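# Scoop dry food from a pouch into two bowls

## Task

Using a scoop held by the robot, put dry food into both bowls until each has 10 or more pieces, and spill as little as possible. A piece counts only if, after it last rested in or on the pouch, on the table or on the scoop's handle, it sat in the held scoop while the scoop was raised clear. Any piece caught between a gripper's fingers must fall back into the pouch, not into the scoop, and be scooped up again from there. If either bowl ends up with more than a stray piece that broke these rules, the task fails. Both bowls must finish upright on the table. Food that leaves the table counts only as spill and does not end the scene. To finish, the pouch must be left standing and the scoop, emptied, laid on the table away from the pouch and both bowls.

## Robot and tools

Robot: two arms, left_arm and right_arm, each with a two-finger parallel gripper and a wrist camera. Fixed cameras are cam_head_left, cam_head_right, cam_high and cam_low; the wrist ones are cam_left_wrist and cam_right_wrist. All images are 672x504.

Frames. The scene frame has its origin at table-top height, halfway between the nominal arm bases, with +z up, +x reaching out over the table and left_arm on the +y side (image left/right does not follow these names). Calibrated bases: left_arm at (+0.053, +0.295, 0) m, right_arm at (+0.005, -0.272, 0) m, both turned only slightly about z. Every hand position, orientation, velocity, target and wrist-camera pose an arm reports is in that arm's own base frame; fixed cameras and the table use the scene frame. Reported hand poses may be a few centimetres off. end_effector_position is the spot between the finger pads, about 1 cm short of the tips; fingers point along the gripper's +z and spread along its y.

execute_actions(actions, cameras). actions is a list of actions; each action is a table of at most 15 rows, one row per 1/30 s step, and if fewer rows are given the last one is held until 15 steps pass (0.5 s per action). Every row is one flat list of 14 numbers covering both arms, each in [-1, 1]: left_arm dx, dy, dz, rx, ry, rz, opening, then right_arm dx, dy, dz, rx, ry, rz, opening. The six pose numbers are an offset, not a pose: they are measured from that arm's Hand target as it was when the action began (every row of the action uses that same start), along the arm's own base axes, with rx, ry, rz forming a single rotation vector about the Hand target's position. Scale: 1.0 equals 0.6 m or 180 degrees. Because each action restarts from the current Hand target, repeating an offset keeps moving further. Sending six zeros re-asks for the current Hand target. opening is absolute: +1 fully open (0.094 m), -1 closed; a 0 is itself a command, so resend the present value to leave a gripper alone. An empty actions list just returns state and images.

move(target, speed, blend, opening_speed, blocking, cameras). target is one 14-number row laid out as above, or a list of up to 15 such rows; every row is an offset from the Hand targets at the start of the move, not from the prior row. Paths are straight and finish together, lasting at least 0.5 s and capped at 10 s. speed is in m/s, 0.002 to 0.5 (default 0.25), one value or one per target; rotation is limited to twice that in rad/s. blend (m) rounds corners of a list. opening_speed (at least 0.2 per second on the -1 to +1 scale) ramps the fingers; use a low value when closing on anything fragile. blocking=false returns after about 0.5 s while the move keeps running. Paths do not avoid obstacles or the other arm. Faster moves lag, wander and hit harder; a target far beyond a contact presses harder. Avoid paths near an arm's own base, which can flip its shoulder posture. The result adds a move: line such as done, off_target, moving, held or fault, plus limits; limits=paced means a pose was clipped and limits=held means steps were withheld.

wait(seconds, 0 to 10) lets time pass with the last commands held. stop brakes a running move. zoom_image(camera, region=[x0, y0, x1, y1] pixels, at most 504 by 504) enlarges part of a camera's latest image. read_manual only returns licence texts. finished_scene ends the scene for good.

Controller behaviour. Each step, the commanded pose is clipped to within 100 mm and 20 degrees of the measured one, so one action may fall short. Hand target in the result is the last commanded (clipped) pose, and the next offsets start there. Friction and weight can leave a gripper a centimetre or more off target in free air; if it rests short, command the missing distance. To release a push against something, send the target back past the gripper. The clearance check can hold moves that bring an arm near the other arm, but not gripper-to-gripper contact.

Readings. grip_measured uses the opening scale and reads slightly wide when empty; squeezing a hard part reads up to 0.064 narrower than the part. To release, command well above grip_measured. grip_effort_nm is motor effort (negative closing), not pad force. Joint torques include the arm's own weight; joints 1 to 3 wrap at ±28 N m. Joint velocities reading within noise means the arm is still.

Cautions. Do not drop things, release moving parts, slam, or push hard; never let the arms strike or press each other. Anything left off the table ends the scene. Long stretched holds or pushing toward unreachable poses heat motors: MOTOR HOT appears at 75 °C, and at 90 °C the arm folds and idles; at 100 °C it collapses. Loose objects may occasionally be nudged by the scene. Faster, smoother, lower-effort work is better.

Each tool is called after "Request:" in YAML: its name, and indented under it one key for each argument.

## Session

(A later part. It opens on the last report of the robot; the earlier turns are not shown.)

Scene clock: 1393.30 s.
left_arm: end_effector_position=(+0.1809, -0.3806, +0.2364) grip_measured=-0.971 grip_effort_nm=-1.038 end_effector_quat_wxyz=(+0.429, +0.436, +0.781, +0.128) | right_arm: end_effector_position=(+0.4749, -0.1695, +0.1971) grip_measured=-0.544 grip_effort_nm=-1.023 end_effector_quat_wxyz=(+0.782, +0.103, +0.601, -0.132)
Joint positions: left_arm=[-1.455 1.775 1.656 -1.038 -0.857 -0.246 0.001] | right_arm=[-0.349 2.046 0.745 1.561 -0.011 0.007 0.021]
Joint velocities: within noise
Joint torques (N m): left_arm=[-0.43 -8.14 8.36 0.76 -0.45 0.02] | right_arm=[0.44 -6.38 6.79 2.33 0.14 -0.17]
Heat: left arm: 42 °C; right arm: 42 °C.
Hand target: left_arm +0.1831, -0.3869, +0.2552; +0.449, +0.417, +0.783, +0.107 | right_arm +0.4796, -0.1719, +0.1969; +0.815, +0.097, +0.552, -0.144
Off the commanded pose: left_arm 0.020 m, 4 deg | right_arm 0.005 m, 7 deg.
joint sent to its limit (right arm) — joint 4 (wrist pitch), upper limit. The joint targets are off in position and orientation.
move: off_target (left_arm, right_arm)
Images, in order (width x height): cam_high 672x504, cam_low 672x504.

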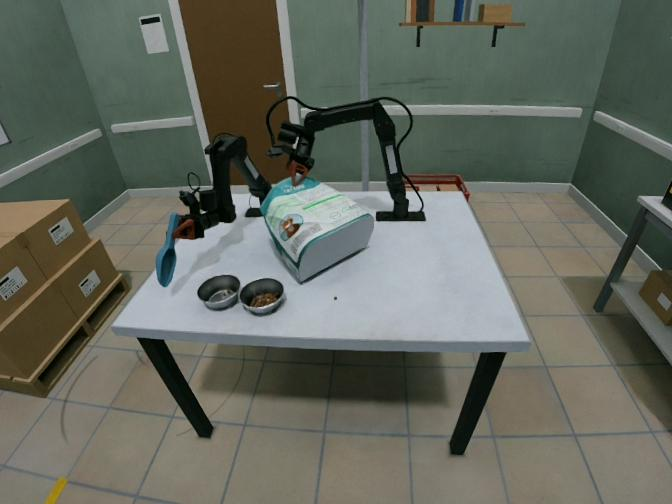

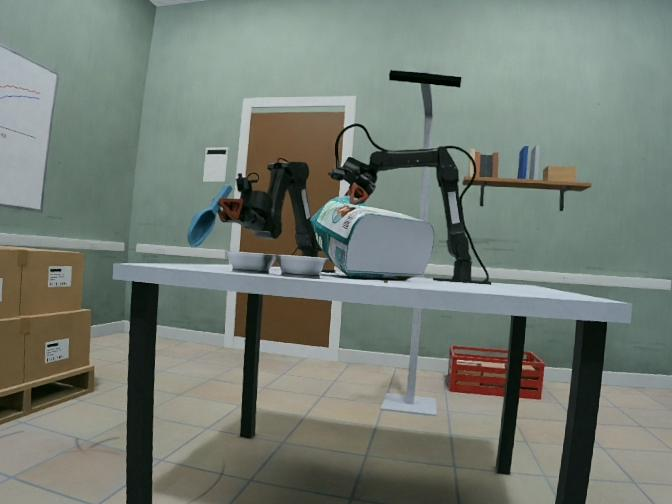

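Request:
move:
  target: [0,0,0,0,0,0,-1,0.01,0.06,-0.075,0,0,0,-0.979154]
  speed: 0.08
  cameras: ["cam_high","cam_low"]

Request:
zoom_image:
  camera: "cam_low"
  region: [140, 130, 330, 300]

Scene clock: 1402.50 s.
left_arm: end_effector_position=(+0.1809, -0.3806, +0.2364) grip_measured=-0.971 grip_effort_nm=-1.038 end_effector_quat_wxyz=(+0.429, +0.436, +0.781, +0.128) | right_arm: end_effector_position=(+0.4869, -0.1357, +0.1628) grip_measured=-0.544 grip_effort_nm=-1.028 end_effector_quat_wxyz=(+0.759, +0.108, +0.629, -0.127)
Joint positions: left_arm=[-1.455 1.775 1.656 -1.038 -0.857 -0.246 0.001] | right_arm=[-0.241 2.107 0.733 1.561 0.092 -0.013 0.021]
Joint velocities: within noise
Joint torques (N m): left_arm=[-0.36 -8.2 8.42 0.74 -0.45 -0.06] | right_arm=[0.44 -6.72 3.56 2.39 0.24 -0.13]
Heat: left arm: 42 °C; right arm: 43 °C.
Hand target: left_arm +0.1831, -0.3869, +0.2552; +0.449, +0.417, +0.783, +0.107 | right_arm +0.4856, -0.1359, +0.1519; +0.815, +0.097, +0.552, -0.144
Off the commanded pose: left_arm 0.020 m, 4 deg | right_arm 0.011 m, 11 deg.
joint sent to its limit (right arm) — joint 4 (wrist pitch), upper limit. The joint targets are off in position and orientation.
move: off_target (left_arm, right_arm)
Images, in order (width x height): cam_high 672x504, cam_low 672x504.

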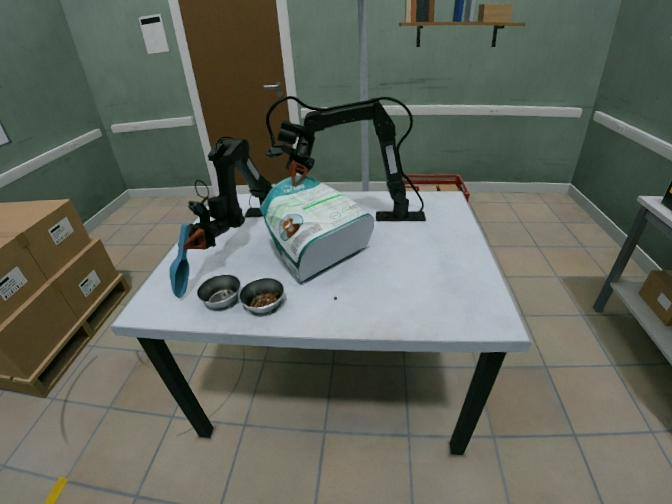

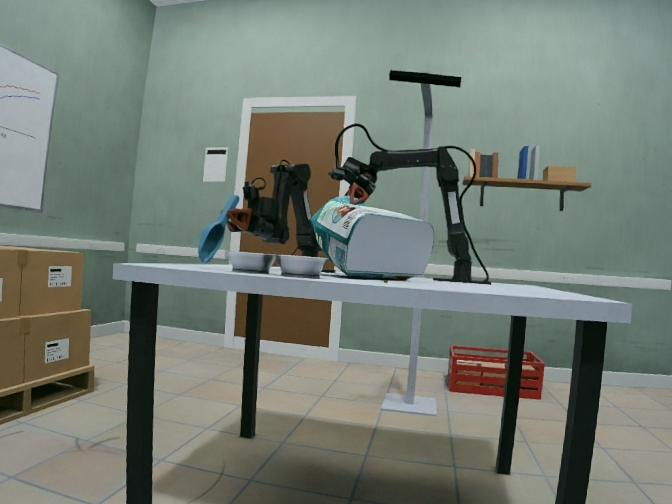

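Scaled by 2.653.

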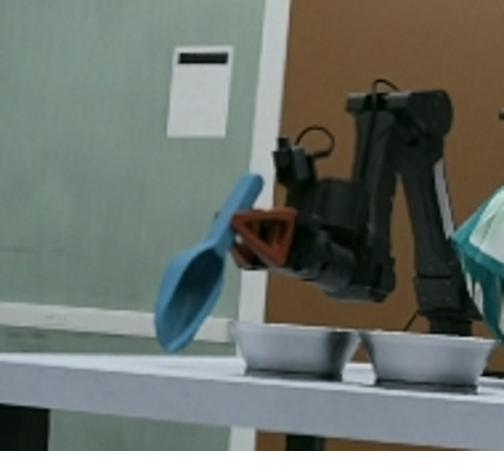

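Request:
move:
  target: [0,0,0,0,0,0,-1,0,0,-0.04,0.028,0.075,0,-0.979154]
  speed: 0.06
  cameras: ["cam_high","cam_low"]

Request:
zoom_image:
  camera: "cam_low"
  region: [140, 130, 330, 300]

Scene clock: 1408.83 s.
left_arm: end_effector_position=(+0.1809, -0.3806, +0.2364) grip_measured=-0.971 grip_effort_nm=-1.048 end_effector_quat_wxyz=(+0.429, +0.436, +0.781, +0.128) | right_arm: end_effector_position=(+0.4873, -0.1367, +0.1492) grip_measured=-0.544 grip_effort_nm=-1.028 end_effector_quat_wxyz=(+0.752, +0.110, +0.638, -0.128)
Joint positions: left_arm=[-1.455 1.775 1.656 -1.038 -0.857 -0.246 0.001] | right_arm=[-0.241 2.141 0.733 1.572 0.097 -0.013 0.021]
Joint velocities: within noise
Joint torques (N m): left_arm=[-0.42 -8.35 8.4 0.77 -0.45 -0.04] | right_arm=[0.57 -6.15 2.81 2.28 0.17 -0.02]
Heat: left arm: 42 °C; right arm: 43 °C.
Hand target: left_arm +0.1831, -0.3869, +0.2552; +0.449, +0.417, +0.783, +0.107 | right_arm +0.4856, -0.1359, +0.1280; +0.740, +0.115, +0.650, -0.130
Off the commanded pose: left_arm 0.020 m, 4 deg | right_arm 0.021 m, 2 deg.
joint sent to its limit (right arm) — joint 4 (wrist pitch), upper limit. The joint targets are off in position, not in orientation.
move: off_target (left_arm, right_arm)
Images, in order (width x height): cam_high 672x504, cam_low 672x504.

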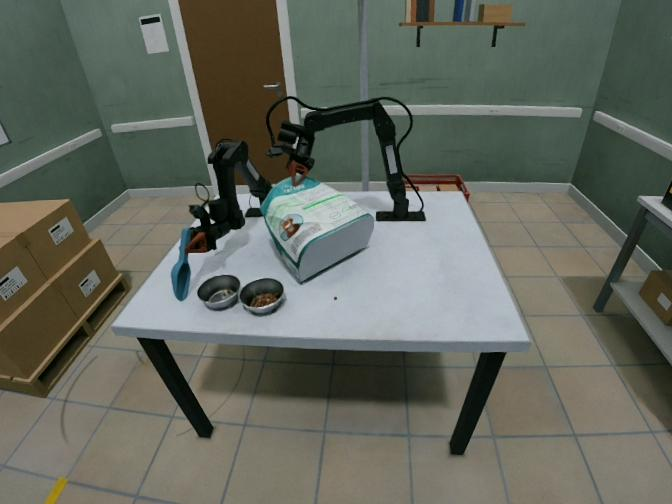

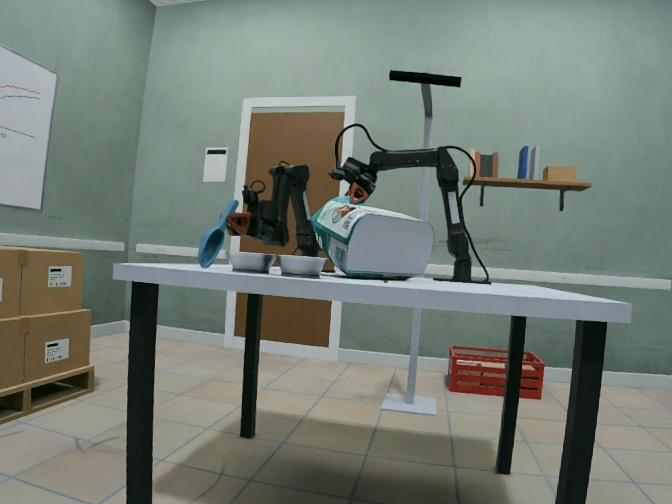

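Scaled by 2.653.

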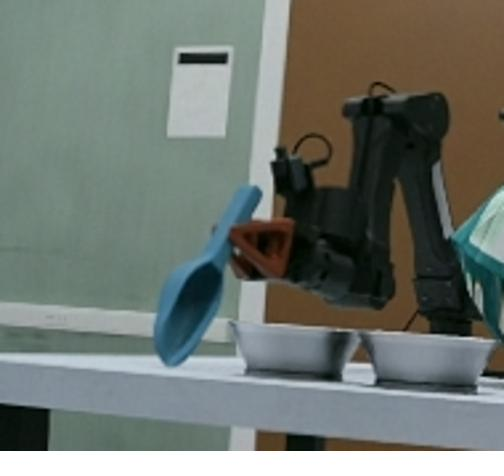

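Request:
move:
  target: [0,0,0,0,0,0,-1,0,0,-0.01,0.013,0.035,0,-0.979154]
  speed: 0.06
  cameras: ["cam_high","cam_low"]

Request:
zoom_image:
  camera: "cam_low"
  region: [140, 130, 330, 300]

Scene clock: 1414.70 s.
left_arm: end_effector_position=(+0.1809, -0.3806, +0.2364) grip_measured=-0.971 grip_effort_nm=-1.043 end_effector_quat_wxyz=(+0.429, +0.436, +0.781, +0.128) | right_arm: end_effector_position=(+0.4849, -0.1362, +0.1493) grip_measured=-0.544 grip_effort_nm=-1.038 end_effector_quat_wxyz=(+0.744, +0.113, +0.646, -0.125)
Joint positions: left_arm=[-1.455 1.775 1.656 -1.038 -0.857 -0.246 0.001] | right_arm=[-0.241 2.11 0.718 1.534 0.097 -0.007 0.021]
Joint velocities: within noise
Joint torques (N m): left_arm=[-0.43 -8.21 8.47 0.76 -0.48 -0.06] | right_arm=[0.53 -10.39 2.69 0.85 0.17 0.05]
Heat: left arm: 42 °C; right arm: 42 °C.
Hand target: left_arm +0.1831, -0.3869, +0.2552; +0.449, +0.417, +0.783, +0.107 | right_arm +0.4856, -0.1359, +0.1219; +0.700, +0.123, +0.692, -0.123
Off the commanded pose: left_arm 0.020 m, 4 deg | right_arm 0.027 m, 7 deg.
move: off_target (left_arm, right_arm)
Images, in order (width x height): cam_high 672x504, cam_low 672x504.

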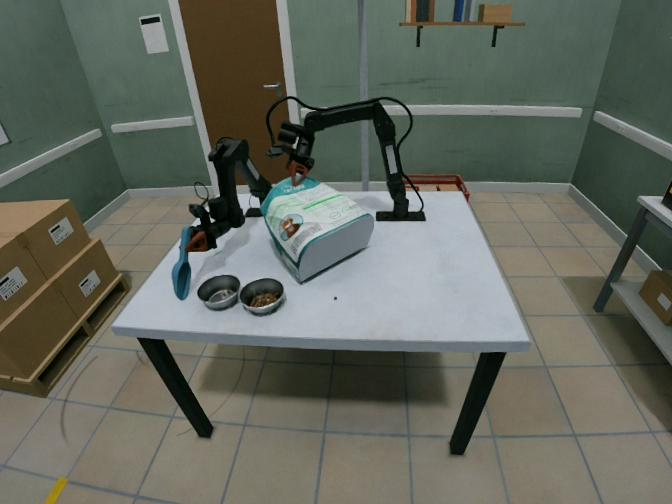

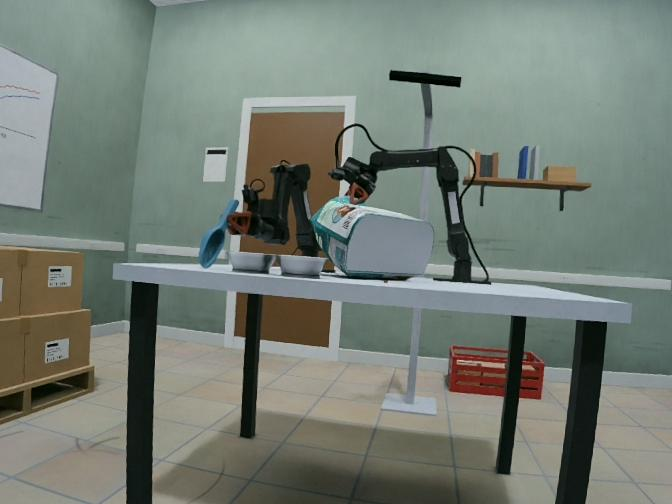

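Scaled by 2.653.

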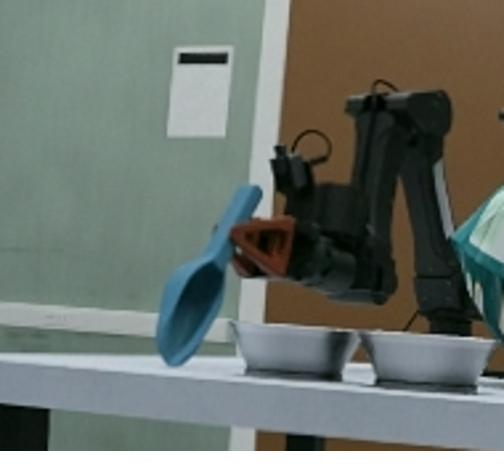

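Request:
move:
  target: [0,0,0,0,0,0,-1,-0.083,0.03,-0.03,0,0,0,-0.979154]
  speed: 0.06
  cameras: ["cam_high","cam_low","cam_right_wrist"]

Request:
zoom_image:
  camera: "cam_low"
  region: [140, 130, 330, 300]

Scene clock: 1421.43 s.
left_arm: end_effector_position=(+0.1809, -0.3806, +0.2364) grip_measured=-0.971 grip_effort_nm=-1.038 end_effector_quat_wxyz=(+0.429, +0.436, +0.781, +0.128) | right_arm: end_effector_position=(+0.4415, -0.1214, +0.1237) grip_measured=-0.544 grip_effort_nm=-1.023 end_effector_quat_wxyz=(+0.714, +0.120, +0.678, -0.123)
Joint positions: left_arm=[-1.455 1.775 1.656 -1.038 -0.857 -0.246 0.001] | right_arm=[-0.223 2.046 0.515 1.582 0.122 -0.002 0.021]
Joint velocities: within noise
Joint torques (N m): left_arm=[-0.38 -8.24 8.43 0.76 -0.48 -0.06] | right_arm=[0.54 -5.71 1.16 2.2 0.17 0.01]
Heat: left arm: 42 °C; right arm: 41 °C.
Hand target: left_arm +0.1831, -0.3869, +0.2552; +0.449, +0.417, +0.783, +0.107 | right_arm +0.4358, -0.1179, +0.1039; +0.700, +0.123, +0.692, -0.123
Off the commanded pose: left_arm 0.020 m, 4 deg | right_arm 0.021 m, 2 deg.
joint read past its limit (right arm) — joint 4 (wrist pitch), upper limit.
joint sent to its limit (right arm) — joint 4 (wrist pitch), upper limit. The joint targets are off in position, not in orientation.
move: off_target (left_arm, right_arm)
Images, in order (width x height): cam_high 672x504, cam_low 672x504, cam_right_wrist 672x504.

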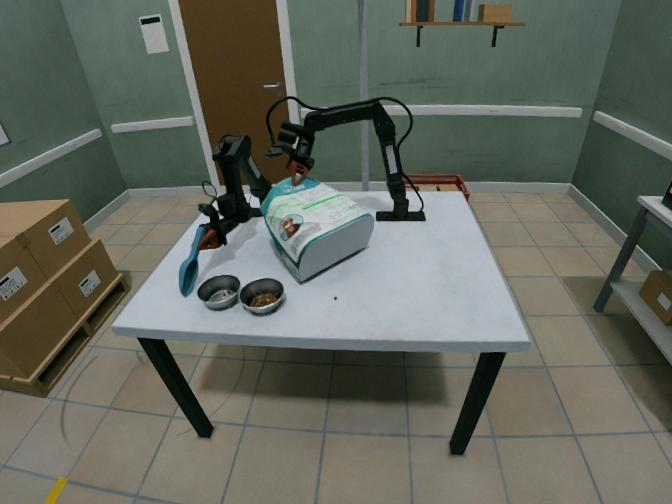

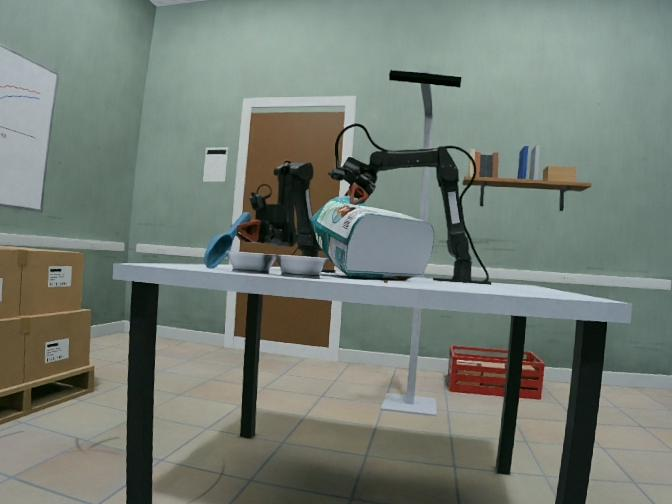

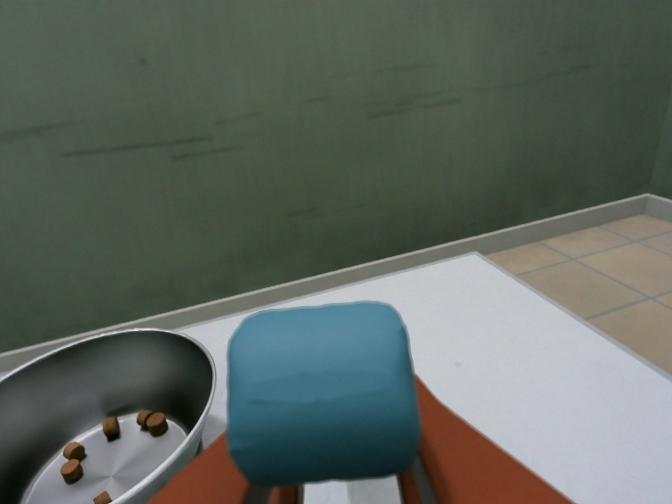

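Scaled by 2.653.

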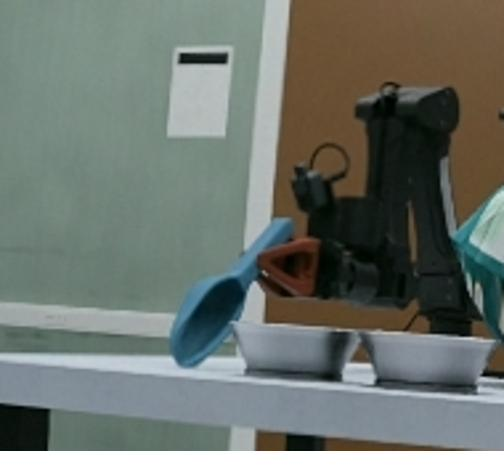

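Request:
move:
  target: [0,0,0,0,0,0,-1,-0.048,0.017,-0.02,0.015,0.042,0,-0.979154]
  speed: 0.06
  cameras: ["cam_high","cam_low","cam_right_wrist"]

Request:
zoom_image:
  camera: "cam_low"
  region: [140, 130, 330, 300]

Scene clock: 1430.97 s.
left_arm: end_effector_position=(+0.1809, -0.3806, +0.2364) grip_measured=-0.971 grip_effort_nm=-1.038 end_effector_quat_wxyz=(+0.429, +0.436, +0.781, +0.128) | right_arm: end_effector_position=(+0.4101, -0.1105, +0.1181) grip_measured=-0.544 grip_effort_nm=-1.028 end_effector_quat_wxyz=(+0.693, +0.125, +0.700, -0.116)
Joint positions: left_arm=[-1.455 1.775 1.656 -1.038 -0.857 -0.246 0.001] | right_arm=[-0.209 1.936 0.377 1.547 0.135 0.013 0.021]
Joint velocities: within noise
Joint torques (N m): left_arm=[-0.46 -8.24 8.34 0.76 -0.46 -0.06] | right_arm=[0.53 -7.87 1.98 1.04 0.12 0.02]
Heat: left arm: 42 °C; right arm: 41 °C.
Hand target: left_arm +0.1831, -0.3869, +0.2552; +0.449, +0.417, +0.783, +0.107 | right_arm +0.4070, -0.1077, +0.0919; +0.650, +0.131, +0.740, -0.114
Off the commanded pose: left_arm 0.020 m, 4 deg | right_arm 0.027 m, 7 deg.
move: off_target (left_arm, right_arm)
Images, in order (width x height): cam_high 672x504, cam_low 672x504, cam_right_wrist 672x504.

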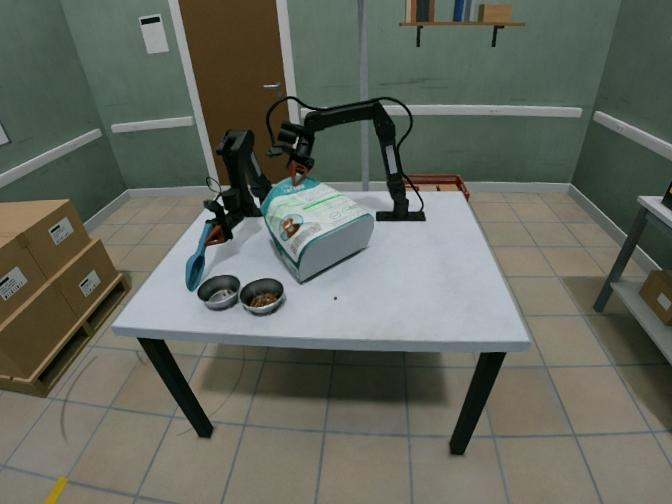

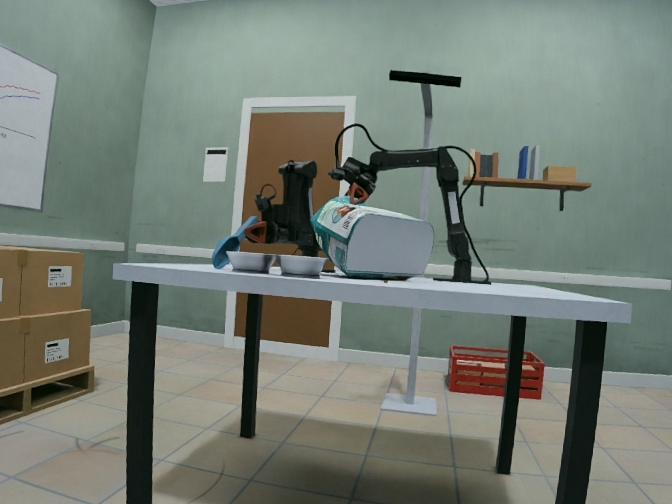

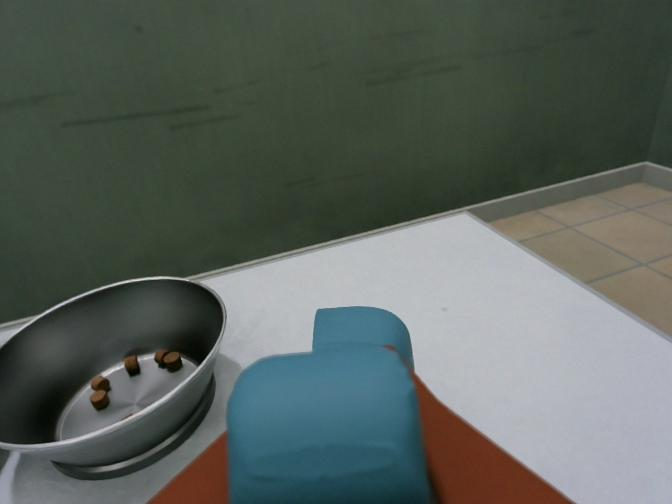

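Scaled by 2.653.

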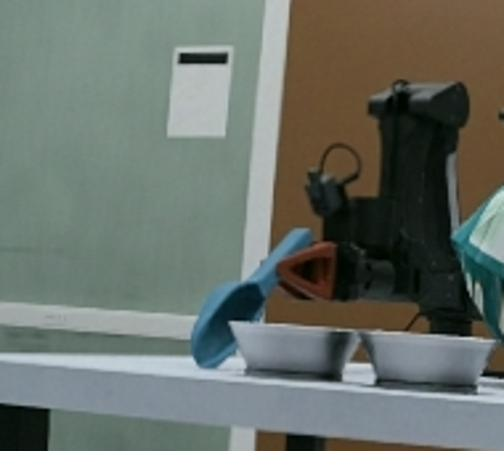

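Request:
move:
  target:
    - [0,0,0,0,0,0,-1,0,0,0.15,0,0,0,-0.979154]
    - [0,0,0,0,0,0,-1,0,-0.03,0.317,0.423,-0.272,-0.111,-0.979154]
  speed: [0.12,0.3]
  cameras: ["cam_high","cam_low","cam_right_wrist"]

Request:
zoom_image:
  camera: "cam_high"
  region: [130, 130, 320, 320]

Scene clock: 1468.73 s.
left_arm: end_effector_position=(+0.1809, -0.3806, +0.2364) grip_measured=-0.971 grip_effort_nm=-1.038 end_effector_quat_wxyz=(+0.429, +0.436, +0.781, +0.128) | right_arm: end_effector_position=(+0.4096, -0.1242, +0.2662) grip_measured=-0.544 grip_effort_nm=-1.028 end_effector_quat_wxyz=(+0.633, +0.634, +0.319, +0.310)
Joint positions: left_arm=[-1.455 1.775 1.656 -1.038 -0.857 -0.246 0.001] | right_arm=[-0.065 1.383 0.691 0.684 0.584 1.565 0.021]
Joint velocities: within noise
Joint torques (N m): left_arm=[-0.35 -8.31 8.44 0.75 -0.49 -0.06] | right_arm=[0.59 -7.28 10.03 1.56 0.23 -0.01]
Heat: left arm: 42 °C; right arm: 37 °C.
Hand target: left_arm +0.1831, -0.3869, +0.2552; +0.449, +0.417, +0.783, +0.107 | right_arm +0.4069, -0.1257, +0.2821; +0.636, +0.636, +0.310, +0.309
Off the commanded pose: left_arm 0.020 m, 4 deg | right_arm 0.016 m, 1 deg.
move: off_target (left_arm, right_arm)
Images, in order (width x height): cam_high 672x504, cam_low 672x504, cam_right_wrist 672x504.

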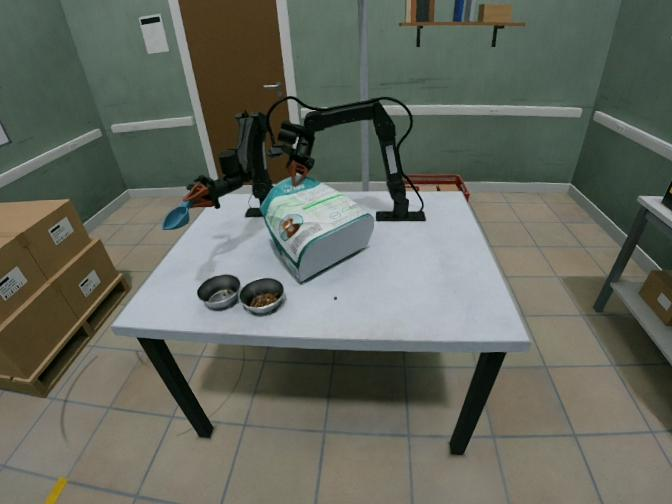

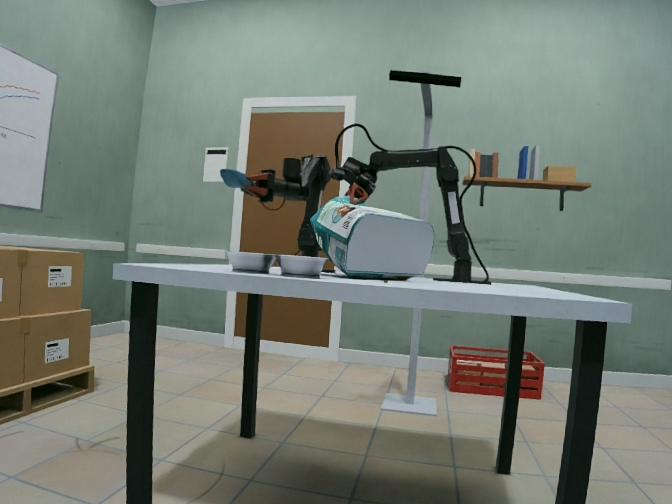

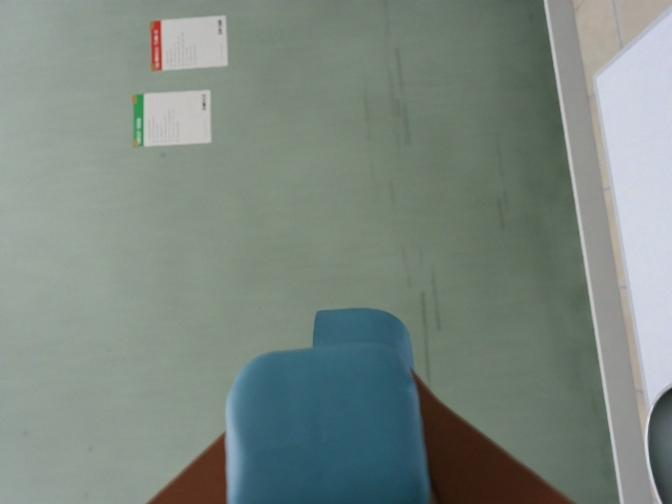

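Scaled by 2.653.

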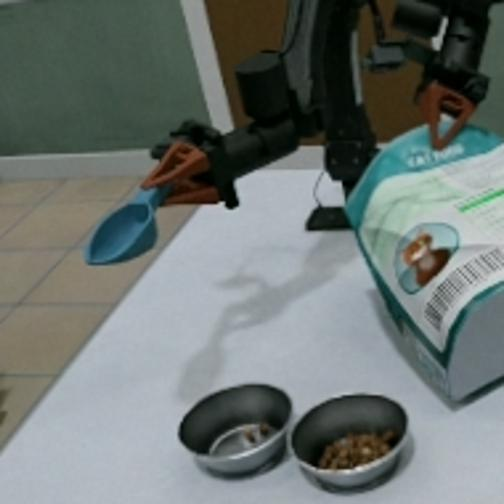

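Request:
move:
  target:
    - [0,0,0,0,0,0,-1,-0.228,0.043,0.08,-0.10,0.15,0.30,-0.979154]
    - [0,0,0,0,0,0,-1,-0.303,0.1595,0.080,-0.1424,0.2111,0.4198,-0.979154]
  speed: 0.25
  blend: 0.03
  cameras: ["cam_high","cam_left_wrist","cam_right_wrist","cam_head_right"]

Scene clock: 1507.90 s.
left_arm: end_effector_position=(+0.1809, -0.3806, +0.2364) grip_measured=-0.971 grip_effort_nm=-1.043 end_effector_quat_wxyz=(+0.429, +0.436, +0.781, +0.128) | right_arm: end_effector_position=(+0.2314, -0.0350, +0.3235) grip_measured=-0.544 grip_effort_nm=-1.023 end_effector_quat_wxyz=(+0.328, +0.253, +0.844, +0.340)
Joint positions: left_arm=[-1.455 1.775 1.656 -1.038 -0.857 -0.246 0.001] | right_arm=[-0.82 1.136 1.438 -1.531 -0.943 -0.061 0.021]
Joint velocities: within noise
Joint torques (N m): left_arm=[-0.32 -8.42 8.39 0.74 -0.47 -0.05] | right_arm=[0.59 -2.07 8.09 0.57 -0.38 -0.17]
Heat: left arm: 42 °C; right arm: 39 °C.
Hand target: left_arm +0.1831, -0.3869, +0.2552; +0.449, +0.417, +0.783, +0.107 | right_arm +0.2252, -0.0300, +0.3301; +0.307, +0.235, +0.854, +0.347
Off the commanded pose: left_arm 0.020 m, 4 deg | right_arm 0.010 m, 3 deg.
joint sent to its limit (right arm) — joint 4 (wrist pitch), lower limit. The joint targets are off in orientation, not in position.
move: off_target (left_arm, right_arm)
Images, in order (width x height): cam_head_right 672x504, cam_high 672x504, cam_left_wrist 672x504, cam_right_wrist 672x504.

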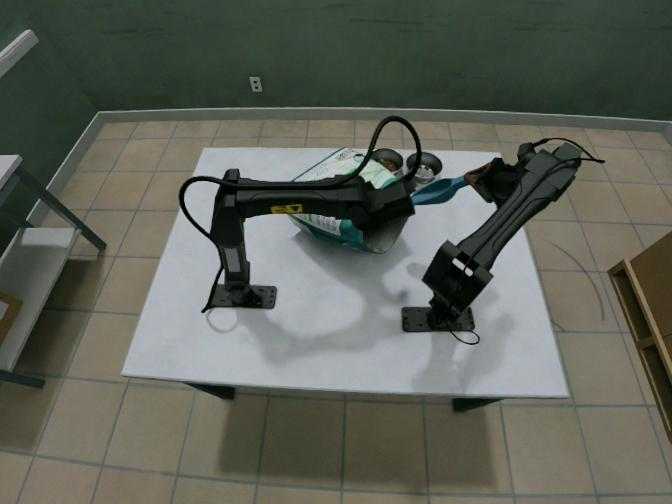

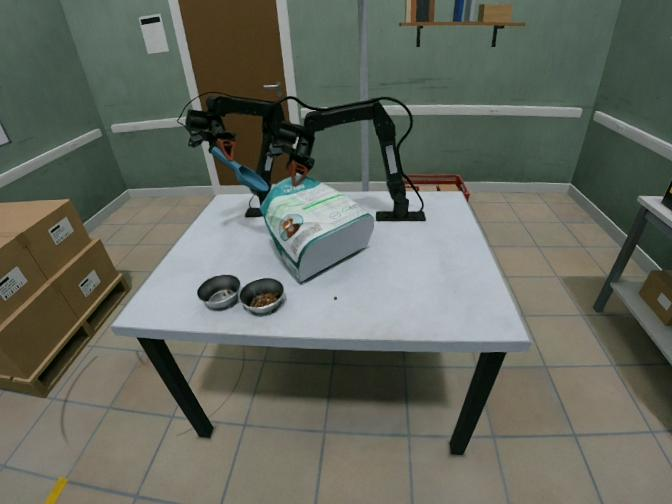

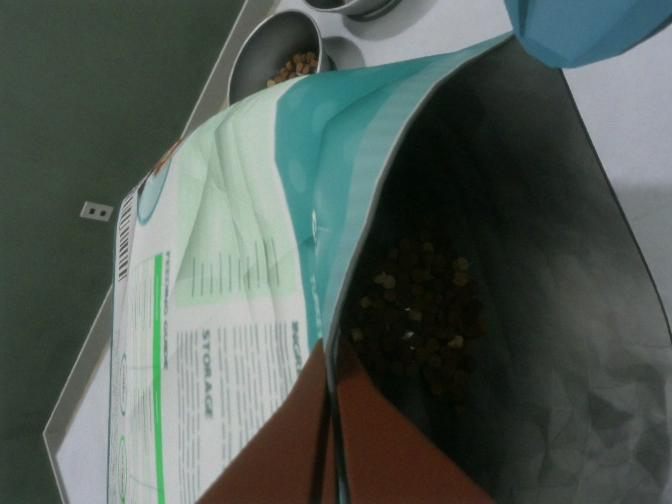

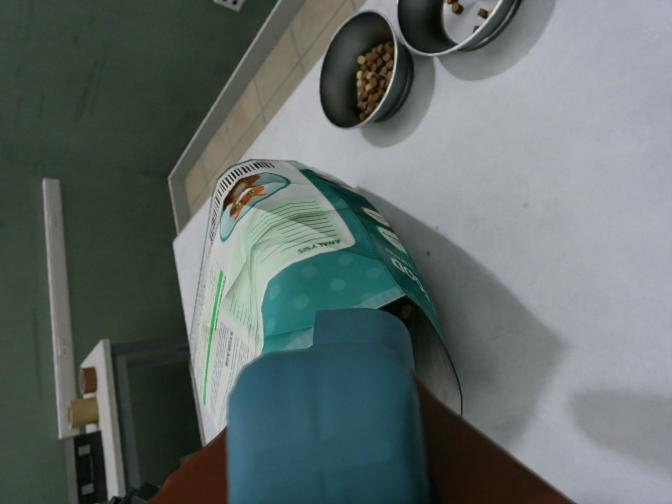

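Request:
move:
  target:
    - [0,0,0,0,0,0,-1,-0.008,0.083,-0.067,0,0,0.05,-0.979154]
  speed: 0.12
  cameras: ["cam_high","cam_left_wrist","cam_right_wrist"]

Scene clock: 1517.37 s.
left_arm: end_effector_position=(+0.1809, -0.3806, +0.2364) grip_measured=-0.971 grip_effort_nm=-1.038 end_effector_quat_wxyz=(+0.429, +0.436, +0.781, +0.128) | right_arm: end_effector_position=(+0.2199, +0.0207, +0.2899) grip_measured=-0.544 grip_effort_nm=-1.033 end_effector_quat_wxyz=(+0.264, +0.178, +0.868, +0.381)
Joint positions: left_arm=[-1.455 1.775 1.656 -1.038 -0.857 -0.246 0.001] | right_arm=[-0.622 1.073 1.279 -1.516 -0.94 -0.085 0.021]
Joint velocities: within noise
Joint torques (N m): left_arm=[-0.35 -8.31 8.36 0.74 -0.46 -0.06] | right_arm=[0.55 -2.44 4.67 1.13 -0.33 -0.07]
Heat: left arm: 42 °C; right arm: 38 °C.
Hand target: left_arm +0.1831, -0.3869, +0.2552; +0.449, +0.417, +0.783, +0.107 | right_arm +0.2203, +0.0198, +0.2899; +0.279, +0.168, +0.870, +0.371
Off the commanded pose: left_arm 0.020 m, 4 deg | right_arm 0.001 m, 2 deg.
move: off_target (left_arm)
Images, in order (width x height): cam_high 672x504, cam_left_wrist 672x504, cam_right_wrist 672x504.

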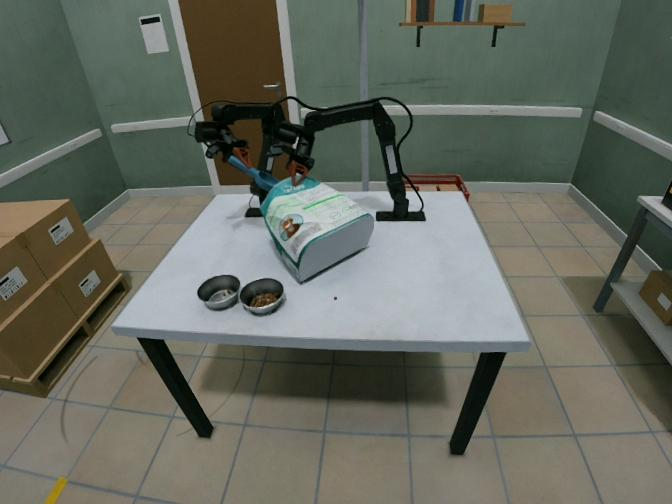

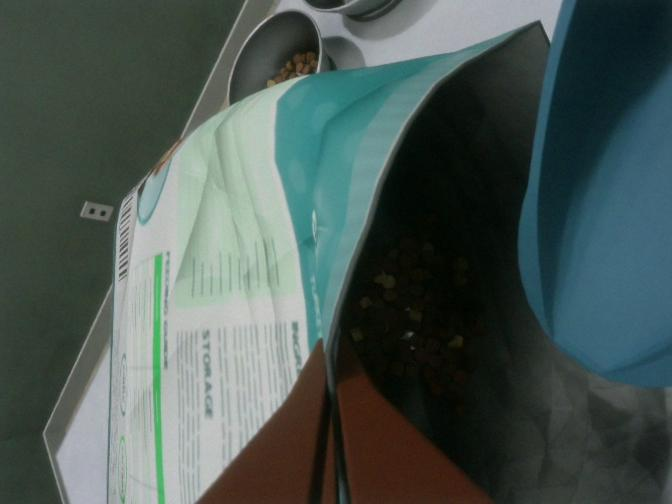

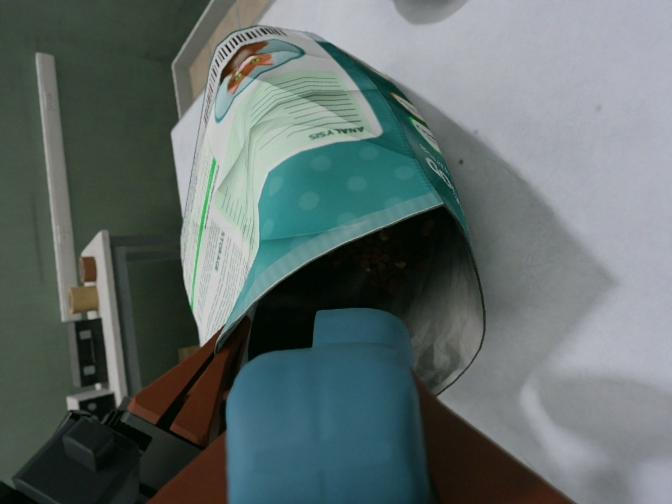

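Request:
move:
  target:
    - [0,0,0,0,0,0,-1,0.05,0.10,-0.12,0,0,-0.03,-0.979154]
  speed: 0.1
  cameras: ["cam_high","cam_left_wrist","cam_right_wrist"]

Scene clock: 1526.23 s.
left_arm: end_effector_position=(+0.1809, -0.3806, +0.2364) grip_measured=-0.971 grip_effort_nm=-1.043 end_effector_quat_wxyz=(+0.429, +0.436, +0.781, +0.128) | right_arm: end_effector_position=(+0.2465, +0.0812, +0.2146) grip_measured=-0.544 grip_effort_nm=-1.033 end_effector_quat_wxyz=(+0.275, +0.213, +0.866, +0.358)
Joint positions: left_arm=[-1.455 1.775 1.656 -1.038 -0.857 -0.246 0.001] | right_arm=[-0.071 0.819 0.813 -0.78 -0.579 0.657 0.021]
Joint velocities: within noise
Joint torques (N m): left_arm=[-0.24 -8.38 8.35 0.73 -0.46 -0.05] | right_arm=[0.65 -1.36 5.39 2.31 -0.1 0.02]
Heat: left arm: 42 °C; right arm: 38 °C.
Hand target: left_arm +0.1831, -0.3869, +0.2552; +0.449, +0.417, +0.783, +0.107 | right_arm +0.2503, +0.0798, +0.2179; +0.296, +0.209, +0.861, +0.357
Off the commanded pose: left_arm 0.020 m, 4 deg | right_arm 0.005 m, 3 deg.
move: off_target (left_arm, right_arm)
Images, in order (width x height): cam_high 672x504, cam_left_wrist 672x504, cam_right_wrist 672x504.

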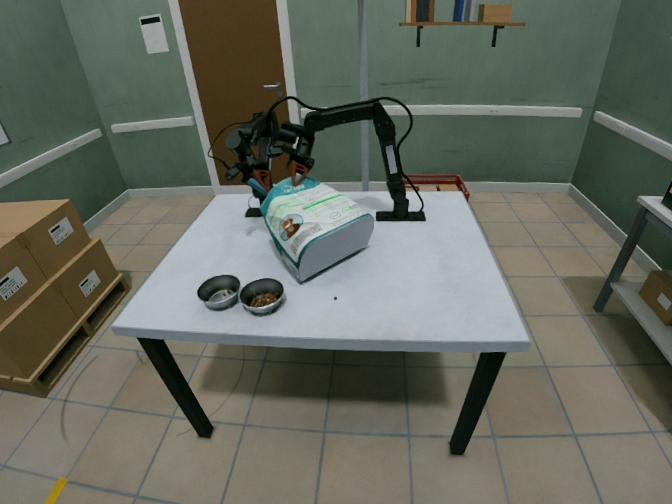

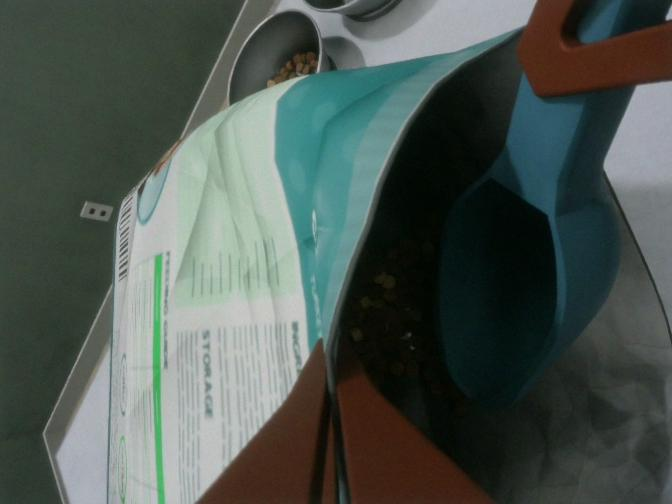

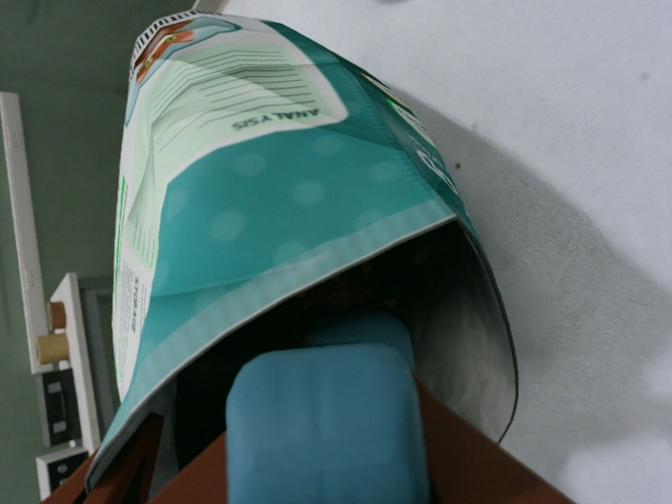

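Request:
move:
  target:
    - [0,0,0,0,0,0,-1,0.04,0.05,-0.05,0,0,-0.06,-0.979154]
  speed: 0.1
  cameras: ["cam_left_wrist","cam_right_wrist"]

Scene clock: 1534.30 s.
left_arm: end_effector_position=(+0.1815, -0.3803, +0.2364) grip_measured=-0.971 grip_effort_nm=-1.048 end_effector_quat_wxyz=(+0.429, +0.435, +0.781, +0.128) | right_arm: end_effector_position=(+0.2688, +0.1091, +0.1852) grip_measured=-0.544 grip_effort_nm=-1.023 end_effector_quat_wxyz=(+0.313, +0.290, +0.845, +0.323)
Joint positions: left_arm=[-1.454 1.775 1.656 -1.038 -0.857 -0.246 0.001] | right_arm=[0.295 0.823 0.668 -0.491 -0.141 1.026 0.021]
Joint velocities: within noise
Joint torques (N m): left_arm=[-0.34 -8.25 8.42 0.74 -0.47 -0.03] | right_arm=[0.49 -0.42 6.06 2.64 0.14 0.05]
Heat: left arm: 42 °C; right arm: 38 °C.
Hand target: left_arm +0.1831, -0.3869, +0.2552; +0.449, +0.417, +0.783, +0.107 | right_arm +0.2743, +0.1098, +0.1879; +0.329, +0.289, +0.838, +0.327
Off the commanded pose: left_arm 0.020 m, 4 deg | right_arm 0.006 m, 2 deg.
move: off_target (left_arm)
Images, in order (width x height): cam_left_wrist 672x504, cam_right_wrist 672x504.

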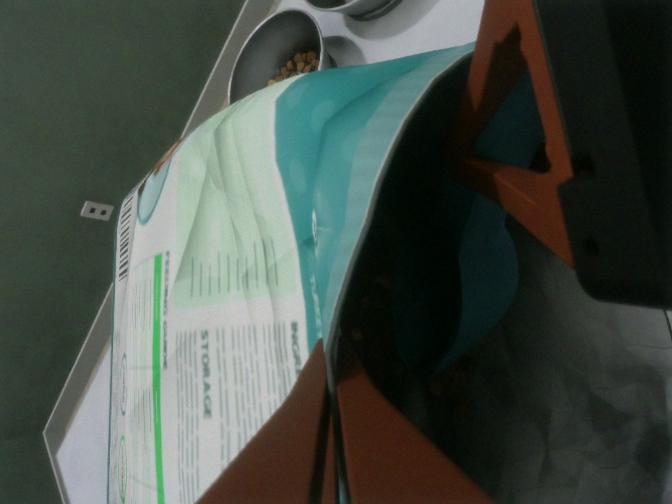

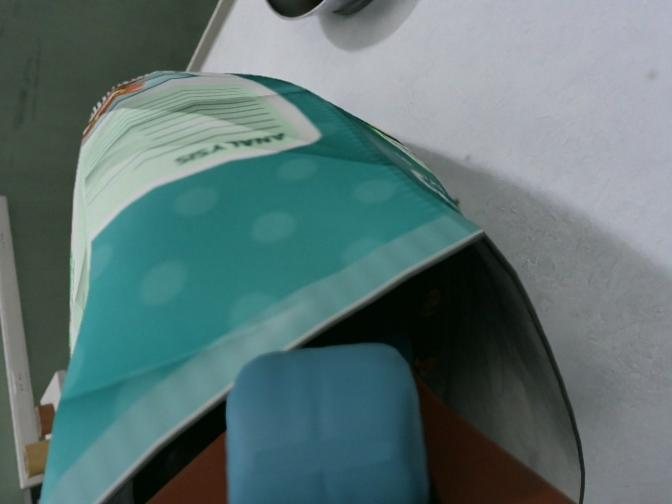

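Request:
move:
  target:
    - [0,0,0,0,0,0,-1,0.035,0.06,-0.05,0,0,0,-0.979154]
  speed: 0.08
  cameras: ["cam_left_wrist","cam_right_wrist"]

Scene clock: 1539.23 s.
left_arm: end_effector_position=(+0.1815, -0.3803, +0.2364) grip_measured=-0.971 grip_effort_nm=-1.043 end_effector_quat_wxyz=(+0.429, +0.435, +0.781, +0.128) | right_arm: end_effector_position=(+0.2688, +0.1090, +0.1852) grip_measured=-0.544 grip_effort_nm=-1.038 end_effector_quat_wxyz=(+0.313, +0.290, +0.845, +0.323)
Joint positions: left_arm=[-1.454 1.775 1.656 -1.038 -0.857 -0.246 0.001] | right_arm=[0.295 0.823 0.668 -0.491 -0.141 1.026 0.021]
Joint velocities: within noise
Joint torques (N m): left_arm=[-0.44 -8.38 8.32 0.77 -0.45 -0.04] | right_arm=[0.06 -0.62 7.65 2.05 -0.03 -0.04]
Heat: left arm: 42 °C; right arm: 39 °C.
Hand target: left_arm +0.1830, -0.3864, +0.2552; +0.449, +0.417, +0.783, +0.107 | right_arm +0.2690, +0.1095, +0.1888; +0.316, +0.288, +0.843, +0.326 (not the last commanded pose)
Off the commanded pose: left_arm 0.020 m, 4 deg | right_arm 0.053 m, 2 deg.
move: held (right_arm; a check stopped the path), off_target (left_arm); limits=held
pose unreachable (right arm): on one or more control steps of this call, first in action 0 (counted from 0), this arm could not follow its commanded pose, so it was not sent that pose on those steps. It may still have moved: this result reports where it is.
cause: moving toward the commanded pose would bring a part of the arm too close to another arm (this arm's wrist (the part past joint 4) and the left arm's wrist camera, at the place that arm is still heading or pushing toward).
Images, in order (width x height): cam_left_wrist 672x504, cam_right_wrist 672x504.

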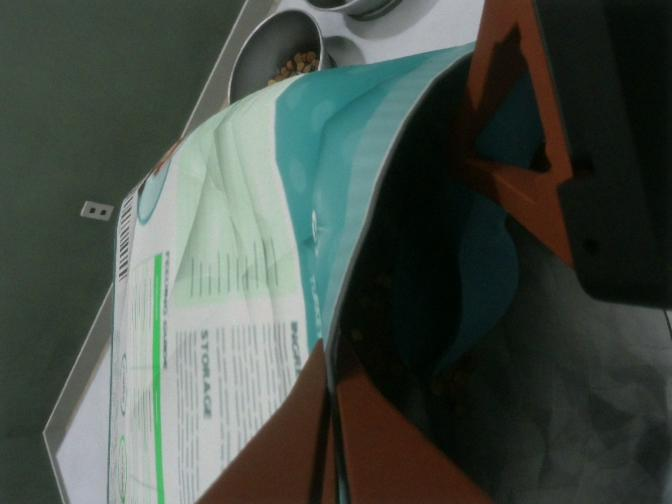

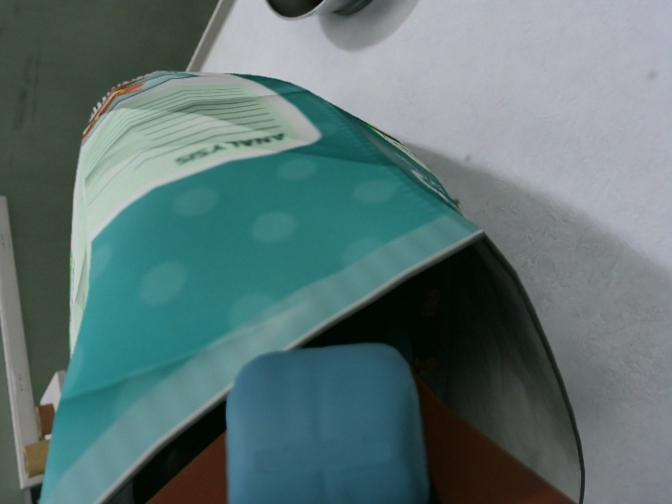

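Request:
move:
  target:
    - [0,0,0,0,0,0,-1,0.03,0.0,-0.01,0,0,0.07,-0.979154]
    - [0,0,0,0,0,0,-1,0.05,0.05,-0.05,0,0,0.07,-0.979154]
  speed: 0.08
  cameras: ["cam_left_wrist","cam_right_wrist"]

Scene clock: 1546.43 s.
left_arm: end_effector_position=(+0.1816, -0.3802, +0.2366) grip_measured=-0.971 grip_effort_nm=-1.048 end_effector_quat_wxyz=(+0.429, +0.435, +0.781, +0.129) | right_arm: end_effector_position=(+0.2805, +0.1305, +0.1442) grip_measured=-0.544 grip_effort_nm=-1.033 end_effector_quat_wxyz=(+0.236, +0.209, +0.889, +0.334)
Joint positions: left_arm=[-1.454 1.775 1.656 -1.038 -0.859 -0.246 0.001] | right_arm=[0.225 1.041 0.668 -0.421 -0.366 0.837 0.021]
Joint velocities: within noise
Joint torques (N m): left_arm=[-0.35 -8.24 8.27 0.75 -0.44 -0.04] | right_arm=[0.9 -1.47 6.5 3.29 -0.11 0.11]
Heat: left arm: 42 °C; right arm: 40 °C.
Hand target: left_arm +0.1830, -0.3864, +0.2552; +0.449, +0.417, +0.783, +0.107 | right_arm +0.2990, +0.1395, +0.1588; +0.278, +0.194, +0.870, +0.358
Off the commanded pose: left_arm 0.020 m, 4 deg | right_arm 0.025 m, 6 deg.
move: off_target (left_arm, right_arm)
Images, in order (width x height): cam_left_wrist 672x504, cam_right_wrist 672x504.

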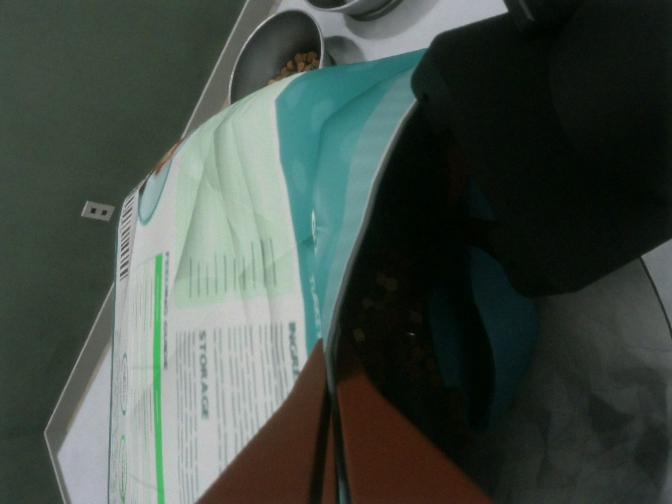

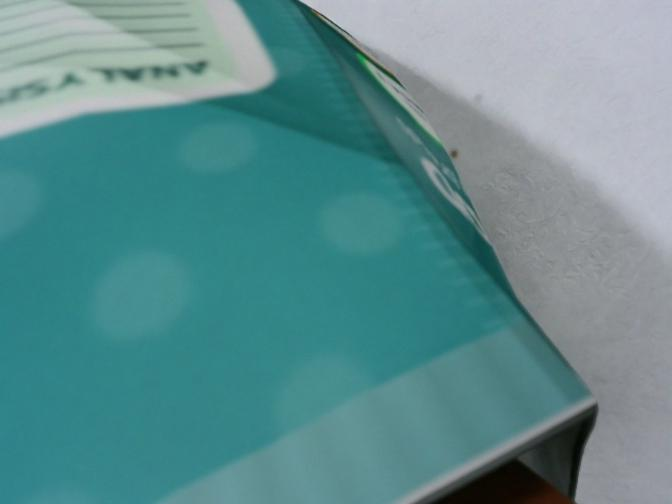

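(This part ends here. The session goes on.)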